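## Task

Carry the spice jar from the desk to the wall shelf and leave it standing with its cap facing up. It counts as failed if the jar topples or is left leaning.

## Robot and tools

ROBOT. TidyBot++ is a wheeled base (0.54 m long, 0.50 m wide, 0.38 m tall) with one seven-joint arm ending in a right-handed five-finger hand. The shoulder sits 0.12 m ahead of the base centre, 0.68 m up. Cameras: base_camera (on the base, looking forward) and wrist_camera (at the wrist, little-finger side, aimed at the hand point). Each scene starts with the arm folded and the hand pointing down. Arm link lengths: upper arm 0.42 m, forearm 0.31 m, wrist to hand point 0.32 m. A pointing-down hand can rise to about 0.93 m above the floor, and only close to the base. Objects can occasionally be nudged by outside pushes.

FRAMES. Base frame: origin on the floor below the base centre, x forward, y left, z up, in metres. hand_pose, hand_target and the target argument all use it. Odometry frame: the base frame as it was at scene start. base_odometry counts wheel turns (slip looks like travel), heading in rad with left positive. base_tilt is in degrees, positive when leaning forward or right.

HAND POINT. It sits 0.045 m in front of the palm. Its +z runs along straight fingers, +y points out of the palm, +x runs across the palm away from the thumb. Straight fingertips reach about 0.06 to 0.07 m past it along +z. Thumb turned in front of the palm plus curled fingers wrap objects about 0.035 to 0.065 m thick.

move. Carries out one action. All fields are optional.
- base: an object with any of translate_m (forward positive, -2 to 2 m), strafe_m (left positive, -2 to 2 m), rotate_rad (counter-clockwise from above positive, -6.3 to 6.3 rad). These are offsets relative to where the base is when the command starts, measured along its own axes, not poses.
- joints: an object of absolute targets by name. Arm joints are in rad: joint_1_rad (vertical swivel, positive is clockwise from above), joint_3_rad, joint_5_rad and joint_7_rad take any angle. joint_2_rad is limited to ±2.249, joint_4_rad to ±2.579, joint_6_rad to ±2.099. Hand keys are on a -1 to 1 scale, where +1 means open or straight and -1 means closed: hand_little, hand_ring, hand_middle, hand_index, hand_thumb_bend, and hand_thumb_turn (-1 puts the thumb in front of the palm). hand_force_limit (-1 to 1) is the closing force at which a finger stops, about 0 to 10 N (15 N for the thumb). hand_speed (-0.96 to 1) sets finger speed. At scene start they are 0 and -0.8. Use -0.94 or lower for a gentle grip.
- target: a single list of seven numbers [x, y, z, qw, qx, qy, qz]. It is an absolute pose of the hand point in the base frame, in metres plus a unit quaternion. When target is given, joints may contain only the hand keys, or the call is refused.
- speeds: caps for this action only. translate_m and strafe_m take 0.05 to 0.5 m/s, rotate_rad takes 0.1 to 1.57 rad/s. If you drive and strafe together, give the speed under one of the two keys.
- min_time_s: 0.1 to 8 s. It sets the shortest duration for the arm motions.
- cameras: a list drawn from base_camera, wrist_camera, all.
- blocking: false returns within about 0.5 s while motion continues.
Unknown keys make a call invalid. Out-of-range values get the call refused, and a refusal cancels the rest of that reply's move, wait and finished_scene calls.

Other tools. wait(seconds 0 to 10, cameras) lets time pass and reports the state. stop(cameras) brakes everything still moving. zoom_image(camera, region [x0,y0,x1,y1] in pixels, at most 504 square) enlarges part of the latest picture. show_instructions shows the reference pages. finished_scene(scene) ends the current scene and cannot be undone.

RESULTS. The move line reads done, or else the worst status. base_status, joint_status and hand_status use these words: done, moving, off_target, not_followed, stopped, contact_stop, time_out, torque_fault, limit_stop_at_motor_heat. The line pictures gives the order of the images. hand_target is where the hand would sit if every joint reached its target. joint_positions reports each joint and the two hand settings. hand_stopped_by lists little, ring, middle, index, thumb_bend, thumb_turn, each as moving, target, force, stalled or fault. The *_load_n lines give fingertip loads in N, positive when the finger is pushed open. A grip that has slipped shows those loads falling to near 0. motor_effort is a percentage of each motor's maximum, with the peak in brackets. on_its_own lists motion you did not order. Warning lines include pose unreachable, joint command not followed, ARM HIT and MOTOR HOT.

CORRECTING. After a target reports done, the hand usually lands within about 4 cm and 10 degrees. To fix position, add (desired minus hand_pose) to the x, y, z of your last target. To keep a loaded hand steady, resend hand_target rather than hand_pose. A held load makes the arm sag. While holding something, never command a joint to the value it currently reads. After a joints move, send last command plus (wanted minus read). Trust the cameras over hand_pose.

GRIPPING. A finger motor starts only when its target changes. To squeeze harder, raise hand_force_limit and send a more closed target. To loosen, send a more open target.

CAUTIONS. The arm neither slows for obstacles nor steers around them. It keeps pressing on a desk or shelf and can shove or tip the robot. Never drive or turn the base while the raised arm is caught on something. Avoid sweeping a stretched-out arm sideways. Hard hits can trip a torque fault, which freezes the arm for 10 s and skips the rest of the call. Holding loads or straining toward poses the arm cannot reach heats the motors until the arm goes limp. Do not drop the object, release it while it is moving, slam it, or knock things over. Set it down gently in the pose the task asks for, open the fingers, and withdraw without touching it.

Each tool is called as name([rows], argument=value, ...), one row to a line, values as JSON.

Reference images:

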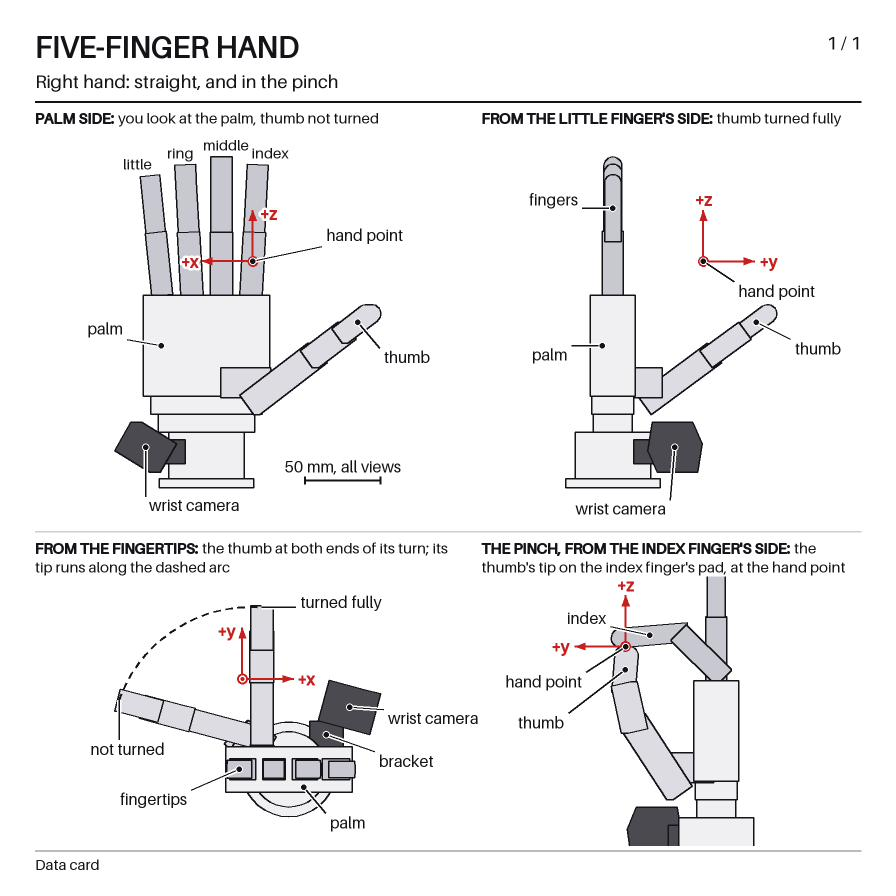

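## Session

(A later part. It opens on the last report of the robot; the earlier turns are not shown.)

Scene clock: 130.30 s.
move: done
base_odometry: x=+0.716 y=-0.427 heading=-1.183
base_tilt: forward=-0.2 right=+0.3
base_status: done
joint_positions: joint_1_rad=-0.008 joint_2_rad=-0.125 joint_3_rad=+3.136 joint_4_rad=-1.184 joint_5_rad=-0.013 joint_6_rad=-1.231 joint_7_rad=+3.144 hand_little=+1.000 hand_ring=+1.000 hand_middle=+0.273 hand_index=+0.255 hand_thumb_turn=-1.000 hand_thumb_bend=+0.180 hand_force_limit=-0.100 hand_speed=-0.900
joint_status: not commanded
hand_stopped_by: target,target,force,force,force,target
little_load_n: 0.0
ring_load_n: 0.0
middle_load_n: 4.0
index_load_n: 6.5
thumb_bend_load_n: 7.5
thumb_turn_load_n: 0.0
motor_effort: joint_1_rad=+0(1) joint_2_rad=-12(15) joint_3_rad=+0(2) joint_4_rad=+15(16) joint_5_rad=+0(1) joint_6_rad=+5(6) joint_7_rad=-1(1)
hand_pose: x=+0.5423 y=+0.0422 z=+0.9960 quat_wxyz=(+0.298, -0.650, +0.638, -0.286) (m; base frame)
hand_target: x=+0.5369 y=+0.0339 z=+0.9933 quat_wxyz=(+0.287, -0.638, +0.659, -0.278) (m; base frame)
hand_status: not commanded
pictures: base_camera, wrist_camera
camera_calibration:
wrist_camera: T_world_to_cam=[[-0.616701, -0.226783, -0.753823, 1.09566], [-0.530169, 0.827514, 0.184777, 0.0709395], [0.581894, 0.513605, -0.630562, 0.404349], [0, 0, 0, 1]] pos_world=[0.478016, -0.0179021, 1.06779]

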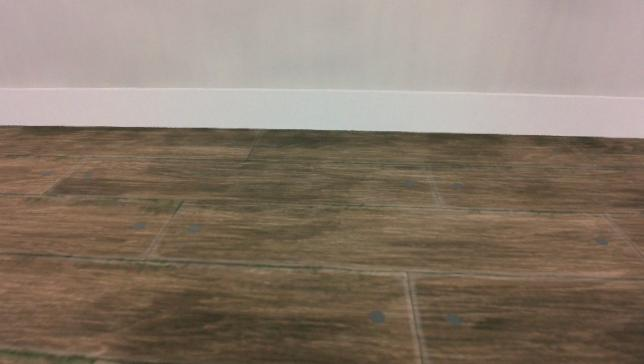

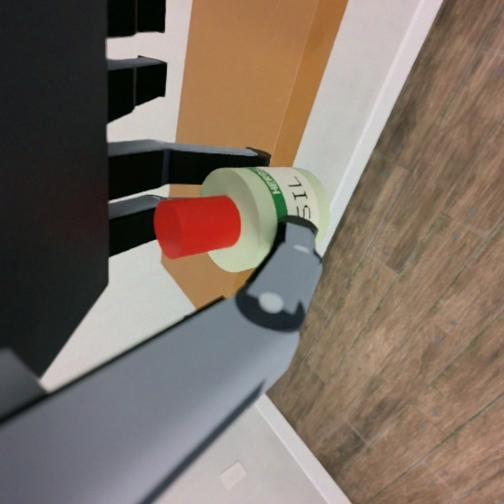

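move(base={"translate_m": 0.32}, speeds={"translate_m": 0.3}, cameras=["all"])

zoom_image(camera="wrist_camera", region=[140, 0, 504, 364])

Scene clock: 141.23 s.
move: done
base_odometry: x=+0.837 y=-0.723 heading=-1.183
base_tilt: forward=-0.2 right=+0.3
base_status: done
joint_positions: joint_1_rad=-0.008 joint_2_rad=-0.124 joint_3_rad=+3.136 joint_4_rad=-1.184 joint_5_rad=-0.013 joint_6_rad=-1.232 joint_7_rad=+3.144 hand_little=+1.000 hand_ring=+1.000 hand_middle=+0.273 hand_index=+0.255 hand_thumb_turn=-1.000 hand_thumb_bend=+0.180 hand_force_limit=-0.100 hand_speed=-0.900
joint_status: not commanded
hand_stopped_by: target,target,force,force,force,target
little_load_n: 0.0
ring_load_n: 0.0
middle_load_n: 4.0
index_load_n: 7.0
thumb_bend_load_n: 7.5
thumb_turn_load_n: 0.0
motor_effort: joint_1_rad=+0(1) joint_2_rad=-12(15) joint_3_rad=-1(2) joint_4_rad=+15(16) joint_5_rad=+1(1) joint_6_rad=+6(6) joint_7_rad=-1(1)
hand_pose: x=+0.5426 y=+0.0422 z=+0.9955 quat_wxyz=(+0.297, -0.650, +0.639, -0.286) (m; base frame)
hand_target: x=+0.5369 y=+0.0339 z=+0.9933 quat_wxyz=(+0.287, -0.638, +0.659, -0.278) (m; base frame)
hand_status: not commanded
pictures: base_camera, wrist_camera
camera_calibration:
wrist_camera: T_world_to_cam=[[-0.617683, -0.226814, -0.75301, 1.09514], [-0.529931, 0.827518, 0.185438, 0.0703523], [0.581069, 0.513585, -0.631339, 0.405149], [0, 0, 0, 1]] pos_world=[0.478314, -0.0179022, 1.06739]

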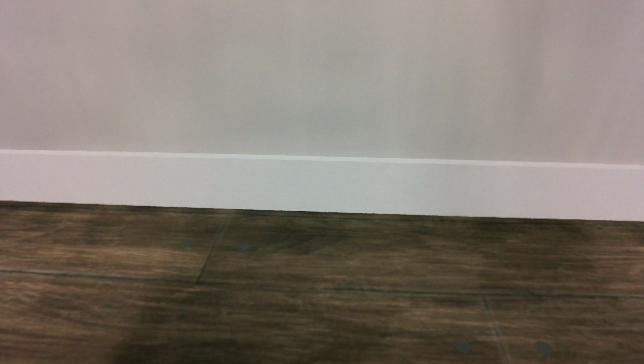

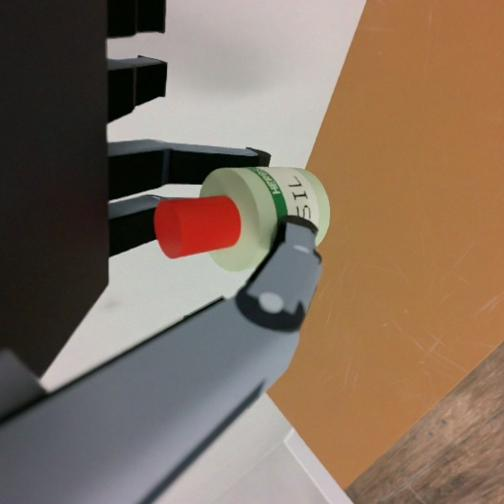

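Scaled by 1.385 from the camera's 504x504 image, which has a finer 720x720 frame.

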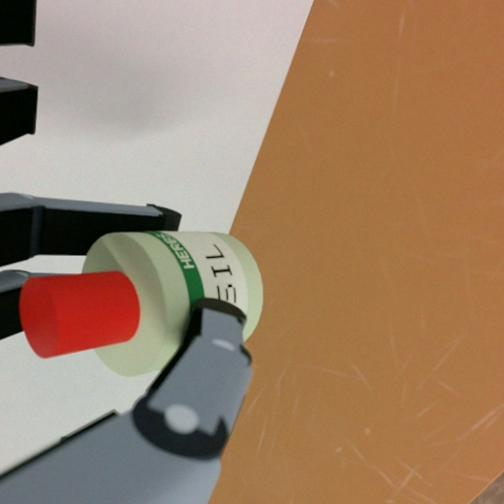

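move(joints={"joint_2_rad": -0.208, "joint_4_rad": -1.784, "joint_6_rad": -0.725}, min_time_s=3.5, cameras=["wrist_camera"])

Scene clock: 150.33 s.
move: done
base_odometry: x=+0.837 y=-0.723 heading=-1.183
base_tilt: forward=-0.2 right=+0.3
base_status: not commanded
joint_positions: joint_1_rad=-0.008 joint_2_rad=-0.186 joint_3_rad=+3.136 joint_4_rad=-1.761 joint_5_rad=-0.013 joint_6_rad=-0.762 joint_7_rad=+3.144 hand_little=+1.000 hand_ring=+1.000 hand_middle=+0.273 hand_index=+0.255 hand_thumb_turn=-1.000 hand_thumb_bend=+0.180 hand_force_limit=-0.100 hand_speed=-0.900
joint_status: all done
hand_stopped_by: target,target,force,force,force,target
little_load_n: -0.5
ring_load_n: 0.0
middle_load_n: 4.0
index_load_n: 6.5
thumb_bend_load_n: 7.5
thumb_turn_load_n: 0.0
motor_effort: joint_1_rad=+0(1) joint_2_rad=-12(15) joint_3_rad=-1(2) joint_4_rad=+16(18) joint_5_rad=+1(1) joint_6_rad=+4(6) joint_7_rad=-1(1)
hand_pose: x=+0.5451 y=+0.0414 z=+0.8273 quat_wxyz=(+0.282, -0.654, +0.647, -0.271) (m; base frame)
hand_target: x=+0.5470 y=+0.0339 z=+0.8329 quat_wxyz=(+0.293, -0.635, +0.656, -0.284) (m; base frame)
hand_status: not commanded
pictures: wrist_camera
camera_calibration:
wrist_camera: T_world_to_cam=[[-0.653245, -0.222683, -0.72366, 0.964811], [-0.515869, 0.830501, 0.210114, 0.075396], [0.554211, 0.51057, -0.657395, 0.334186], [0, 0, 0, 1]] pos_world=[0.483943, -0.0183948, 0.902046]

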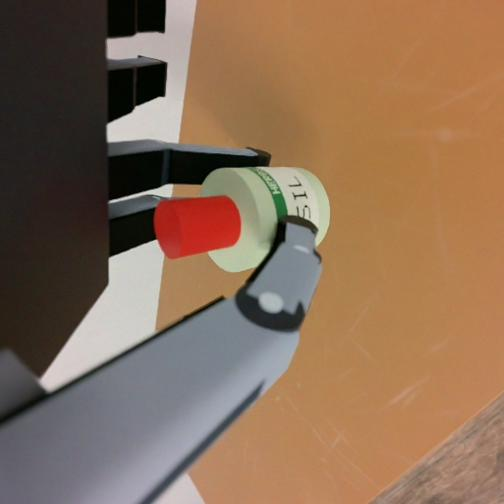

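move(joints={"joint_2_rad": -0.21, "joint_4_rad": -1.829, "joint_6_rad": -0.679}, min_time_s=1.5)

move(joints={"joint_2_rad": -0.21, "joint_4_rad": -1.849, "joint_6_rad": -0.659}, min_time_s=1)

Scene clock: 154.87 s.
move: done
base_odometry: x=+0.837 y=-0.723 heading=-1.183
base_tilt: forward=-0.2 right=+0.3
base_status: not commanded
joint_positions: joint_1_rad=-0.008 joint_2_rad=-0.187 joint_3_rad=+3.136 joint_4_rad=-1.803 joint_5_rad=-0.013 joint_6_rad=-0.717 joint_7_rad=+3.144 hand_little=+1.000 hand_ring=+1.000 hand_middle=+0.273 hand_index=+0.255 hand_thumb_turn=-1.000 hand_thumb_bend=+0.180 hand_force_limit=-0.100 hand_speed=-0.900
joint_status: all done
hand_stopped_by: target,target,force,force,force,target
little_load_n: 0.0
ring_load_n: 0.0
middle_load_n: 4.0
index_load_n: 6.5
thumb_bend_load_n: 7.5
thumb_turn_load_n: 0.0
motor_effort: joint_1_rad=+0(1) joint_2_rad=-11(12) joint_3_rad=-1(2) joint_4_rad=+16(18) joint_5_rad=+1(1) joint_6_rad=+5(6) joint_7_rad=-1(1)
hand_pose: x=+0.5456 y=+0.0412 z=+0.8155 quat_wxyz=(+0.284, -0.653, +0.647, -0.273) (m; base frame)
hand_target: x=+0.5466 y=+0.0339 z=+0.8199 quat_wxyz=(+0.294, -0.635, +0.655, -0.285) (m; base frame)
hand_status: not commanded
pictures: none

Scene clock: 156.17 s.
move: done
base_odometry: x=+0.837 y=-0.723 heading=-1.183
base_tilt: forward=-0.2 right=+0.4
base_status: not commanded
joint_positions: joint_1_rad=-0.008 joint_2_rad=-0.187 joint_3_rad=+3.136 joint_4_rad=-1.823 joint_5_rad=-0.013 joint_6_rad=-0.696 joint_7_rad=+3.144 hand_little=+1.000 hand_ring=+1.000 hand_middle=+0.273 hand_index=+0.255 hand_thumb_turn=-1.000 hand_thumb_bend=+0.180 hand_force_limit=-0.100 hand_speed=-0.900
joint_status: all done
hand_stopped_by: target,target,force,force,force,target
little_load_n: 0.0
ring_load_n: 0.0
middle_load_n: 4.0
index_load_n: 6.5
thumb_bend_load_n: 7.5
thumb_turn_load_n: 0.0
motor_effort: joint_1_rad=-1(1) joint_2_rad=-11(12) joint_3_rad=-1(2) joint_4_rad=+16(18) joint_5_rad=+1(1) joint_6_rad=+5(5) joint_7_rad=-1(1)
hand_pose: x=+0.5453 y=+0.0412 z=+0.8094 quat_wxyz=(+0.284, -0.653, +0.647, -0.273) (m; base frame)
hand_target: x=+0.5462 y=+0.0339 z=+0.8136 quat_wxyz=(+0.294, -0.635, +0.655, -0.285) (m; base frame)
hand_status: not commanded
pictures: none

move(joints={"joint_2_rad": -0.21, "joint_4_rad": -1.864, "joint_6_rad": -0.647}, min_time_s=1)

move(joints={"joint_2_rad": -0.21, "joint_4_rad": -1.879, "joint_6_rad": -0.632}, min_time_s=1)

move(joints={"joint_2_rad": -0.21, "joint_4_rad": -1.891, "joint_6_rad": -0.62}, min_time_s=1, cameras=["wrist_camera"])

Scene clock: 160.77 s.
move: done
base_odometry: x=+0.837 y=-0.723 heading=-1.183
base_tilt: forward=-0.2 right=+0.3
base_status: not commanded
joint_positions: joint_1_rad=-0.008 joint_2_rad=-0.188 joint_3_rad=+3.136 joint_4_rad=-1.838 joint_5_rad=-0.013 joint_6_rad=-0.684 joint_7_rad=+3.144 hand_little=+1.000 hand_ring=+1.000 hand_middle=+0.273 hand_index=+0.255 hand_thumb_turn=-1.000 hand_thumb_bend=+0.180 hand_force_limit=-0.100 hand_speed=-0.900
joint_status: all done
hand_stopped_by: target,target,force,force,force,target
little_load_n: 0.0
ring_load_n: 0.0
middle_load_n: 4.0
index_load_n: 6.5
thumb_bend_load_n: 7.5
thumb_turn_load_n: 0.0
motor_effort: joint_1_rad=+0(1) joint_2_rad=-12(13) joint_3_rad=-1(1) joint_4_rad=+16(17) joint_5_rad=+1(1) joint_6_rad=+5(6) joint_7_rad=-1(1)
hand_pose: x=+0.5442 y=+0.0411 z=+0.8042 quat_wxyz=(+0.283, -0.654, +0.647, -0.272) (m; base frame)
hand_target: x=+0.5451 y=+0.0339 z=+0.8083 quat_wxyz=(+0.293, -0.635, +0.656, -0.284) (m; base frame)
hand_status: not commanded
pictures: none

Scene clock: 162.07 s.
move: done
base_odometry: x=+0.837 y=-0.723 heading=-1.183
base_tilt: forward=-0.2 right=+0.3
base_status: not commanded
joint_positions: joint_1_rad=-0.008 joint_2_rad=-0.188 joint_3_rad=+3.136 joint_4_rad=-1.853 joint_5_rad=-0.013 joint_6_rad=-0.669 joint_7_rad=+3.144 hand_little=+1.000 hand_ring=+1.000 hand_middle=+0.273 hand_index=+0.255 hand_thumb_turn=-1.000 hand_thumb_bend=+0.180 hand_force_limit=-0.100 hand_speed=-0.900
joint_status: all done
hand_stopped_by: target,target,force,force,force,target
little_load_n: 0.0
ring_load_n: 0.0
middle_load_n: 4.0
index_load_n: 6.5
thumb_bend_load_n: 7.5
thumb_turn_load_n: 0.0
motor_effort: joint_1_rad=+0(1) joint_2_rad=-11(12) joint_3_rad=-1(1) joint_4_rad=+16(17) joint_5_rad=+1(1) joint_6_rad=+5(6) joint_7_rad=-1(1)
hand_pose: x=+0.5438 y=+0.0411 z=+0.7995 quat_wxyz=(+0.283, -0.653, +0.647, -0.272) (m; base frame)
hand_target: x=+0.5446 y=+0.0339 z=+0.8036 quat_wxyz=(+0.293, -0.635, +0.656, -0.284) (m; base frame)
hand_status: not commanded
pictures: none

Scene clock: 163.37 s.
move: done
base_odometry: x=+0.837 y=-0.723 heading=-1.183
base_tilt: forward=-0.2 right=+0.4
base_status: not commanded
joint_positions: joint_1_rad=-0.008 joint_2_rad=-0.188 joint_3_rad=+3.136 joint_4_rad=-1.865 joint_5_rad=-0.013 joint_6_rad=-0.657 joint_7_rad=+3.144 hand_little=+1.000 hand_ring=+1.000 hand_middle=+0.273 hand_index=+0.255 hand_thumb_turn=-1.000 hand_thumb_bend=+0.180 hand_force_limit=-0.100 hand_speed=-0.900
joint_status: all done
hand_stopped_by: target,target,force,force,force,target
little_load_n: 0.0
ring_load_n: 0.0
middle_load_n: 4.0
index_load_n: 6.5
thumb_bend_load_n: 7.5
thumb_turn_load_n: 0.0
motor_effort: joint_1_rad=+0(1) joint_2_rad=-11(12) joint_3_rad=-1(2) joint_4_rad=+16(18) joint_5_rad=+1(1) joint_6_rad=+4(5) joint_7_rad=-1(1)
hand_pose: x=+0.5435 y=+0.0410 z=+0.7958 quat_wxyz=(+0.283, -0.653, +0.647, -0.272) (m; base frame)
hand_target: x=+0.5442 y=+0.0339 z=+0.7998 quat_wxyz=(+0.293, -0.635, +0.656, -0.284) (m; base frame)
hand_status: not commanded
pictures: wrist_camera
camera_calibration:
wrist_camera: T_world_to_cam=[[-0.651225, -0.221872, -0.725726, 0.941361], [-0.515457, 0.831181, 0.20843, 0.0824723], [0.556965, 0.509815, -0.655651, 0.311693], [0, 0, 0, 1]] pos_world=[0.481947, -0.0185934, 0.870342]

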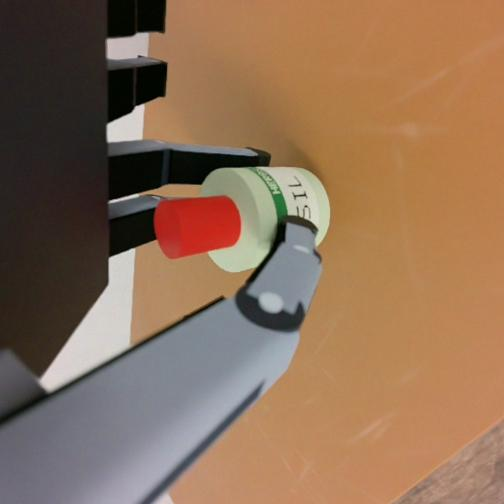

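move(joints={"joint_2_rad": -0.21, "joint_4_rad": -1.902, "joint_6_rad": -0.609}, min_time_s=0.8)

move(joints={"joint_2_rad": -0.21, "joint_4_rad": -1.911, "joint_6_rad": -0.60}, min_time_s=0.8)

move(joints={"joint_2_rad": -0.21, "joint_4_rad": -1.920, "joint_6_rad": -0.591}, min_time_s=0.8)

Scene clock: 166.73 s.
move: done
base_odometry: x=+0.837 y=-0.723 heading=-1.183
base_tilt: forward=-0.2 right=+0.3
base_status: not commanded
joint_positions: joint_1_rad=-0.008 joint_2_rad=-0.188 joint_3_rad=+3.136 joint_4_rad=-1.876 joint_5_rad=-0.013 joint_6_rad=-0.646 joint_7_rad=+3.144 hand_little=+1.000 hand_ring=+1.000 hand_middle=+0.273 hand_index=+0.255 hand_thumb_turn=-1.000 hand_thumb_bend=+0.180 hand_force_limit=-0.100 hand_speed=-0.900
joint_status: all done
hand_stopped_by: target,target,force,force,force,target
little_load_n: 0.0
ring_load_n: 0.0
middle_load_n: 4.5
index_load_n: 6.5
thumb_bend_load_n: 7.5
thumb_turn_load_n: -0.5
motor_effort: joint_1_rad=+0(1) joint_2_rad=-11(12) joint_3_rad=-1(2) joint_4_rad=+16(17) joint_5_rad=+1(1) joint_6_rad=+3(6) joint_7_rad=-1(1)
hand_pose: x=+0.5431 y=+0.0410 z=+0.7923 quat_wxyz=(+0.283, -0.653, +0.647, -0.272) (m; base frame)
hand_target: x=+0.5438 y=+0.0339 z=+0.7964 quat_wxyz=(+0.293, -0.635, +0.656, -0.284) (m; base frame)
hand_status: not commanded
pictures: none

Scene clock: 167.83 s.
move: done
base_odometry: x=+0.837 y=-0.723 heading=-1.183
base_tilt: forward=-0.2 right=+0.3
base_status: not commanded
joint_positions: joint_1_rad=-0.008 joint_2_rad=-0.188 joint_3_rad=+3.136 joint_4_rad=-1.885 joint_5_rad=-0.013 joint_6_rad=-0.637 joint_7_rad=+3.144 hand_little=+1.000 hand_ring=+1.000 hand_middle=+0.273 hand_index=+0.255 hand_thumb_turn=-1.000 hand_thumb_bend=+0.180 hand_force_limit=-0.100 hand_speed=-0.900
joint_status: all done
hand_stopped_by: target,target,force,force,force,target
little_load_n: 0.0
ring_load_n: 0.0
middle_load_n: 4.0
index_load_n: 6.5
thumb_bend_load_n: 7.0
thumb_turn_load_n: 0.0
motor_effort: joint_1_rad=+0(1) joint_2_rad=-11(12) joint_3_rad=-1(2) joint_4_rad=+16(17) joint_5_rad=+0(1) joint_6_rad=+5(6) joint_7_rad=-1(1)
hand_pose: x=+0.5427 y=+0.0409 z=+0.7896 quat_wxyz=(+0.283, -0.653, +0.647, -0.272) (m; base frame)
hand_target: x=+0.5435 y=+0.0339 z=+0.7936 quat_wxyz=(+0.293, -0.635, +0.656, -0.284) (m; base frame)
hand_status: not commanded
pictures: none

Scene clock: 168.93 s.
move: done
base_odometry: x=+0.837 y=-0.723 heading=-1.183
base_tilt: forward=-0.2 right=+0.4
base_status: not commanded
joint_positions: joint_1_rad=-0.008 joint_2_rad=-0.188 joint_3_rad=+3.136 joint_4_rad=-1.894 joint_5_rad=-0.013 joint_6_rad=-0.628 joint_7_rad=+3.144 hand_little=+1.000 hand_ring=+1.000 hand_middle=+0.273 hand_index=+0.255 hand_thumb_turn=-1.000 hand_thumb_bend=+0.180 hand_force_limit=-0.100 hand_speed=-0.900
joint_status: all done
hand_stopped_by: target,target,force,force,force,target
little_load_n: 0.0
ring_load_n: 0.0
middle_load_n: 4.0
index_load_n: 6.5
thumb_bend_load_n: 7.5
thumb_turn_load_n: 0.0
motor_effort: joint_1_rad=+0(1) joint_2_rad=-11(12) joint_3_rad=-1(2) joint_4_rad=+16(17) joint_5_rad=+1(1) joint_6_rad=+5(5) joint_7_rad=-1(1)
hand_pose: x=+0.5424 y=+0.0409 z=+0.7868 quat_wxyz=(+0.283, -0.653, +0.647, -0.272) (m; base frame)
hand_target: x=+0.5431 y=+0.0339 z=+0.7908 quat_wxyz=(+0.293, -0.635, +0.656, -0.284) (m; base frame)
hand_status: not commanded
pictures: none

Still free. Continue in small steps.

move(joints={"joint_2_rad": -0.21, "joint_4_rad": -1.929, "joint_6_rad": -0.582}, min_time_s=0.8)

move(joints={"joint_2_rad": -0.21, "joint_4_rad": -1.938, "joint_6_rad": -0.573}, min_time_s=0.8, cameras=["wrist_camera"])

Scene clock: 172.50 s.
move: done
base_odometry: x=+0.837 y=-0.723 heading=-1.183
base_tilt: forward=-0.2 right=+0.4
base_status: not commanded
joint_positions: joint_1_rad=-0.008 joint_2_rad=-0.190 joint_3_rad=+3.136 joint_4_rad=-1.901 joint_5_rad=-0.013 joint_6_rad=-0.618 joint_7_rad=+3.144 hand_little=+1.000 hand_ring=+1.000 hand_middle=+0.273 hand_index=+0.255 hand_thumb_turn=-1.000 hand_thumb_bend=+0.180 hand_force_limit=-0.100 hand_speed=-0.900
joint_status: all done
hand_stopped_by: target,target,force,force,force,target
little_load_n: 0.0
ring_load_n: 0.0
middle_load_n: 4.5
index_load_n: 6.5
thumb_bend_load_n: 7.5
thumb_turn_load_n: 0.0
motor_effort: joint_1_rad=+0(1) joint_2_rad=-11(12) joint_3_rad=-1(2) joint_4_rad=+16(17) joint_5_rad=+1(1) joint_6_rad=+4(6) joint_7_rad=-1(1)
hand_pose: x=+0.5429 y=+0.0409 z=+0.7864 quat_wxyz=(+0.285, -0.652, +0.647, -0.275) (m; base frame)
hand_target: x=+0.5427 y=+0.0339 z=+0.7880 quat_wxyz=(+0.293, -0.635, +0.656, -0.284) (m; base frame)
hand_status: not commanded
pictures: none

Scene clock: 173.60 s.
move: done
base_odometry: x=+0.837 y=-0.723 heading=-1.183
base_tilt: forward=-0.2 right=+0.3
base_status: not commanded
joint_positions: joint_1_rad=-0.008 joint_2_rad=-0.192 joint_3_rad=+3.136 joint_4_rad=-1.907 joint_5_rad=-0.013 joint_6_rad=-0.607 joint_7_rad=+3.144 hand_little=+1.000 hand_ring=+1.000 hand_middle=+0.273 hand_index=+0.255 hand_thumb_turn=-1.000 hand_thumb_bend=+0.180 hand_force_limit=-0.100 hand_speed=-0.900
joint_status: all done
hand_stopped_by: target,target,force,force,force,target
little_load_n: 0.0
ring_load_n: 0.0
middle_load_n: 4.0
index_load_n: 6.5
thumb_bend_load_n: 7.5
thumb_turn_load_n: 0.0
motor_effort: joint_1_rad=+0(1) joint_2_rad=-10(11) joint_3_rad=-1(2) joint_4_rad=+15(17) joint_5_rad=+1(1) joint_6_rad=+4(5) joint_7_rad=-1(1)
hand_pose: x=+0.5434 y=+0.0409 z=+0.7861 quat_wxyz=(+0.287, -0.651, +0.646, -0.277) (m; base frame)
hand_target: x=+0.5423 y=+0.0339 z=+0.7852 quat_wxyz=(+0.293, -0.635, +0.656, -0.284) (m; base frame)
hand_status: not commanded
pictures: wrist_camera
camera_calibration:
wrist_camera: T_world_to_cam=[[-0.641972, -0.221437, -0.734055, 0.935797], [-0.517577, 0.831494, 0.20182, 0.0908771], [0.565672, 0.509493, -0.648407, 0.295094], [0, 0, 0, 1]] pos_world=[0.480865, -0.0186926, 0.859927]

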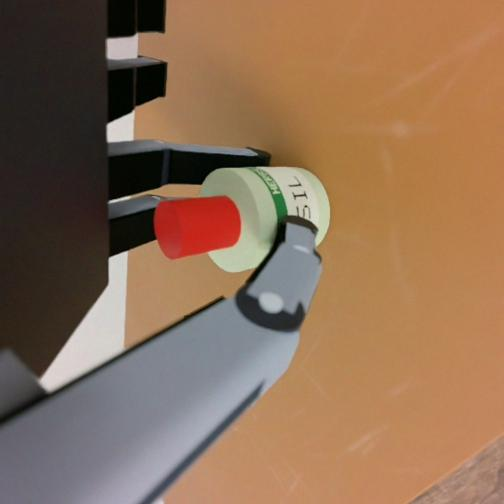

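move(joints={"joint_2_rad": -0.21, "joint_4_rad": -1.931, "joint_6_rad": -0.586}, min_time_s=0.8)

move(joints={"hand_index": 0.36, "hand_middle": 0.36, "hand_thumb_bend": 0.27, "hand_speed": -0.88}, cameras=["wrist_camera"])

Scene clock: 178.60 s.
move: done
base_odometry: x=+0.837 y=-0.723 heading=-1.183
base_tilt: forward=-0.2 right=+0.3
base_status: not commanded
joint_positions: joint_1_rad=-0.008 joint_2_rad=-0.193 joint_3_rad=+3.136 joint_4_rad=-1.907 joint_5_rad=-0.013 joint_6_rad=-0.607 joint_7_rad=+3.144 hand_little=+1.000 hand_ring=+1.000 hand_middle=+0.273 hand_index=+0.255 hand_thumb_turn=-1.000 hand_thumb_bend=+0.180 hand_force_limit=-0.100 hand_speed=-0.900
joint_status: all done
hand_stopped_by: target,target,force,force,force,target
little_load_n: 0.0
ring_load_n: 0.0
middle_load_n: 4.0
index_load_n: 6.5
thumb_bend_load_n: 7.5
thumb_turn_load_n: 0.0
motor_effort: joint_1_rad=+0(1) joint_2_rad=-10(11) joint_3_rad=+0(2) joint_4_rad=+16(17) joint_5_rad=+1(1) joint_6_rad=+4(5) joint_7_rad=-1(1)
hand_pose: x=+0.5434 y=+0.0409 z=+0.7861 quat_wxyz=(+0.287, -0.651, +0.646, -0.277) (m; base frame)
hand_target: x=+0.5411 y=+0.0339 z=+0.7862 quat_wxyz=(+0.291, -0.636, +0.657, -0.282) (m; base frame)
hand_status: not commanded
pictures: none

Scene clock: 179.60 s.
move: done
base_odometry: x=+0.837 y=-0.723 heading=-1.183
base_tilt: forward=-0.2 right=+0.4
base_status: not commanded
joint_positions: joint_1_rad=-0.008 joint_2_rad=-0.193 joint_3_rad=+3.136 joint_4_rad=-1.907 joint_5_rad=-0.013 joint_6_rad=-0.607 joint_7_rad=+3.144 hand_little=+1.000 hand_ring=+1.000 hand_middle=+0.360 hand_index=+0.360 hand_thumb_turn=-1.000 hand_thumb_bend=+0.270 hand_force_limit=-0.100 hand_speed=-0.880
joint_status: all done
hand_stopped_by: target,target,target,target,target,target
little_load_n: 0.0
ring_load_n: 0.0
middle_load_n: 0.0
index_load_n: 0.0
thumb_bend_load_n: 0.0
thumb_turn_load_n: 0.0
motor_effort: joint_1_rad=-1(1) joint_2_rad=-11(11) joint_3_rad=-1(1) joint_4_rad=+16(16) joint_5_rad=+1(1) joint_6_rad=+4(6) joint_7_rad=-1(1)
hand_pose: x=+0.5434 y=+0.0409 z=+0.7861 quat_wxyz=(+0.287, -0.651, +0.646, -0.277) (m; base frame)
hand_target: x=+0.5411 y=+0.0339 z=+0.7862 quat_wxyz=(+0.291, -0.636, +0.657, -0.282) (m; base frame)
hand_status: not commanded
pictures: wrist_camera
camera_calibration:
wrist_camera: T_world_to_cam=[[-0.641972, -0.221437, -0.734055, 0.935797], [-0.517577, 0.831494, 0.20182, 0.0908771], [0.565672, 0.509493, -0.648407, 0.295094], [0, 0, 0, 1]] pos_world=[0.480865, -0.0186926, 0.859927]

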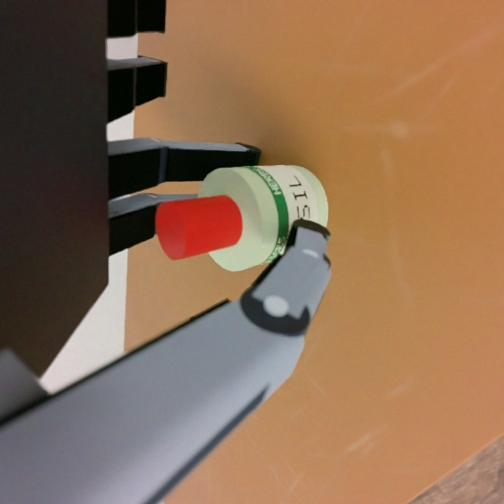

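Standing. Open fully.

move(joints={"hand_index": 1.0, "hand_middle": 1.0, "hand_thumb_bend": 1.0, "hand_speed": -0.6})

move(joints={"joint_2_rad": -0.185, "joint_4_rad": -1.62, "joint_6_rad": -0.92}, min_time_s=2, cameras=["wrist_camera"])

Scene clock: 182.73 s.
move: done
base_odometry: x=+0.837 y=-0.723 heading=-1.183
base_tilt: forward=-0.2 right=+0.3
base_status: not commanded
joint_positions: joint_1_rad=-0.008 joint_2_rad=-0.193 joint_3_rad=+3.136 joint_4_rad=-1.907 joint_5_rad=-0.013 joint_6_rad=-0.607 joint_7_rad=+3.144 hand_little=+1.000 hand_ring=+1.000 hand_middle=+1.000 hand_index=+1.000 hand_thumb_turn=-1.000 hand_thumb_bend=+1.000 hand_force_limit=-0.100 hand_speed=-0.600
joint_status: all done
hand_stopped_by: target,target,target,target,target,target
little_load_n: 0.0
ring_load_n: 0.0
middle_load_n: 0.0
index_load_n: 0.0
thumb_bend_load_n: 0.0
thumb_turn_load_n: 0.0
motor_effort: joint_1_rad=+0(1) joint_2_rad=-11(11) joint_3_rad=+0(2) joint_4_rad=+16(17) joint_5_rad=+0(1) joint_6_rad=+5(6) joint_7_rad=-1(1)
hand_pose: x=+0.5434 y=+0.0409 z=+0.7861 quat_wxyz=(+0.287, -0.651, +0.646, -0.277) (m; base frame)
hand_target: x=+0.5411 y=+0.0339 z=+0.7862 quat_wxyz=(+0.291, -0.636, +0.657, -0.282) (m; base frame)
hand_status: not commanded
pictures: none

Scene clock: 185.30 s.
move: done
base_odometry: x=+0.837 y=-0.723 heading=-1.183
base_tilt: forward=-0.2 right=+0.3
base_status: not commanded
joint_positions: joint_1_rad=-0.008 joint_2_rad=-0.193 joint_3_rad=+3.136 joint_4_rad=-1.634 joint_5_rad=-0.013 joint_6_rad=-0.876 joint_7_rad=+3.144 hand_little=+1.000 hand_ring=+1.000 hand_middle=+1.000 hand_index=+1.000 hand_thumb_turn=-1.000 hand_thumb_bend=+1.000 hand_force_limit=-0.100 hand_speed=-0.600
joint_status: all done
hand_stopped_by: target,target,target,target,target,target
little_load_n: 0.0
ring_load_n: 0.0
middle_load_n: 0.0
index_load_n: 0.0
thumb_bend_load_n: 0.0
thumb_turn_load_n: 0.0
motor_effort: joint_1_rad=-1(1) joint_2_rad=-11(12) joint_3_rad=+0(2) joint_4_rad=+16(18) joint_5_rad=+1(1) joint_6_rad=+5(6) joint_7_rad=-1(1)
hand_pose: x=+0.5451 y=+0.0417 z=+0.8728 quat_wxyz=(+0.289, -0.652, +0.644, -0.278) (m; base frame)
hand_target: x=+0.5393 y=+0.0339 z=+0.8686 quat_wxyz=(+0.275, -0.643, +0.664, -0.267) (m; base frame)
hand_status: not commanded
pictures: wrist_camera
camera_calibration:
wrist_camera: T_world_to_cam=[[-0.637848, -0.223573, -0.736997, 1.00114], [-0.521339, 0.8297, 0.199508, 0.0777482], [0.566882, 0.511481, -0.64578, 0.346866], [0, 0, 0, 1]] pos_world=[0.482474, -0.0180964, 0.946322]

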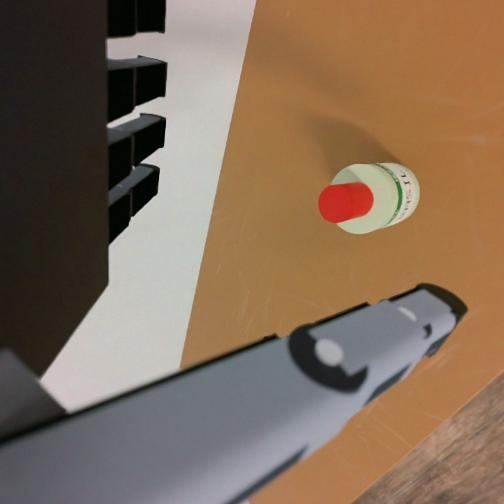

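move(joints={"joint_2_rad": -0.12, "joint_4_rad": -1.17, "joint_6_rad": -1.27}, min_time_s=1.5)

move(base={"translate_m": -0.35}, cameras=["wrist_camera"])

Scene clock: 188.40 s.
move: done
base_odometry: x=+0.837 y=-0.723 heading=-1.183
base_tilt: forward=-0.2 right=+0.3
base_status: not commanded
joint_positions: joint_1_rad=-0.008 joint_2_rad=-0.146 joint_3_rad=+3.136 joint_4_rad=-1.185 joint_5_rad=-0.013 joint_6_rad=-1.223 joint_7_rad=+3.144 hand_little=+1.000 hand_ring=+1.000 hand_middle=+1.000 hand_index=+1.000 hand_thumb_turn=-1.000 hand_thumb_bend=+1.000 hand_force_limit=-0.100 hand_speed=-0.600
joint_status: all done
hand_stopped_by: target,target,target,target,target,target
little_load_n: 0.0
ring_load_n: 0.0
middle_load_n: 0.0
index_load_n: 0.0
thumb_bend_load_n: 0.0
thumb_turn_load_n: 0.0
motor_effort: joint_1_rad=-1(1) joint_2_rad=-11(12) joint_3_rad=-1(2) joint_4_rad=+15(18) joint_5_rad=+1(1) joint_6_rad=+4(6) joint_7_rad=-1(1)
hand_pose: x=+0.5375 y=+0.0421 z=+1.0064 quat_wxyz=(+0.307, -0.645, +0.634, -0.295) (m; base frame)
hand_target: x=+0.5369 y=+0.0339 z=+0.9933 quat_wxyz=(+0.287, -0.638, +0.659, -0.278) (m; base frame)
hand_status: not commanded
pictures: none

Scene clock: 190.50 s.
move: done
base_odometry: x=+0.704 y=-0.399 heading=-1.183
base_tilt: forward=-0.2 right=+0.3
base_status: done
joint_positions: joint_1_rad=-0.007 joint_2_rad=-0.130 joint_3_rad=+3.136 joint_4_rad=-1.182 joint_5_rad=-0.013 joint_6_rad=-1.231 joint_7_rad=+3.144 hand_little=+1.000 hand_ring=+1.000 hand_middle=+1.000 hand_index=+1.000 hand_thumb_turn=-1.000 hand_thumb_bend=+1.000 hand_force_limit=-0.100 hand_speed=-0.600
joint_status: not commanded
hand_stopped_by: target,target,target,target,target,target
little_load_n: 0.0
ring_load_n: -0.5
middle_load_n: 0.0
index_load_n: 0.0
thumb_bend_load_n: 0.0
thumb_turn_load_n: 0.0
motor_effort: joint_1_rad=+0(2) joint_2_rad=-11(16) joint_3_rad=-1(3) joint_4_rad=+15(16) joint_5_rad=+1(1) joint_6_rad=+5(6) joint_7_rad=-1(1)
hand_pose: x=+0.5411 y=+0.0420 z=+0.9990 quat_wxyz=(+0.300, -0.648, +0.637, -0.288) (m; base frame)
hand_target: x=+0.5369 y=+0.0339 z=+0.9933 quat_wxyz=(+0.287, -0.638, +0.659, -0.278) (m; base frame)
hand_status: not commanded
pictures: wrist_camera
camera_calibration:
wrist_camera: T_world_to_cam=[[-0.611366, -0.226507, -0.758239, 1.09868], [-0.531153, 0.827716, 0.181006, 0.0741037], [0.586607, 0.513402, -0.626347, 0.400317], [0, 0, 0, 1]] pos_world=[0.476226, -0.0180016, 1.07038]

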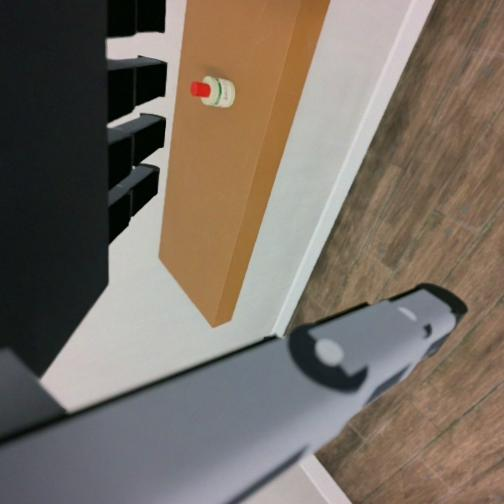

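Standing safely.

finished_scene(scene=2)

The scene is finished: the task was done.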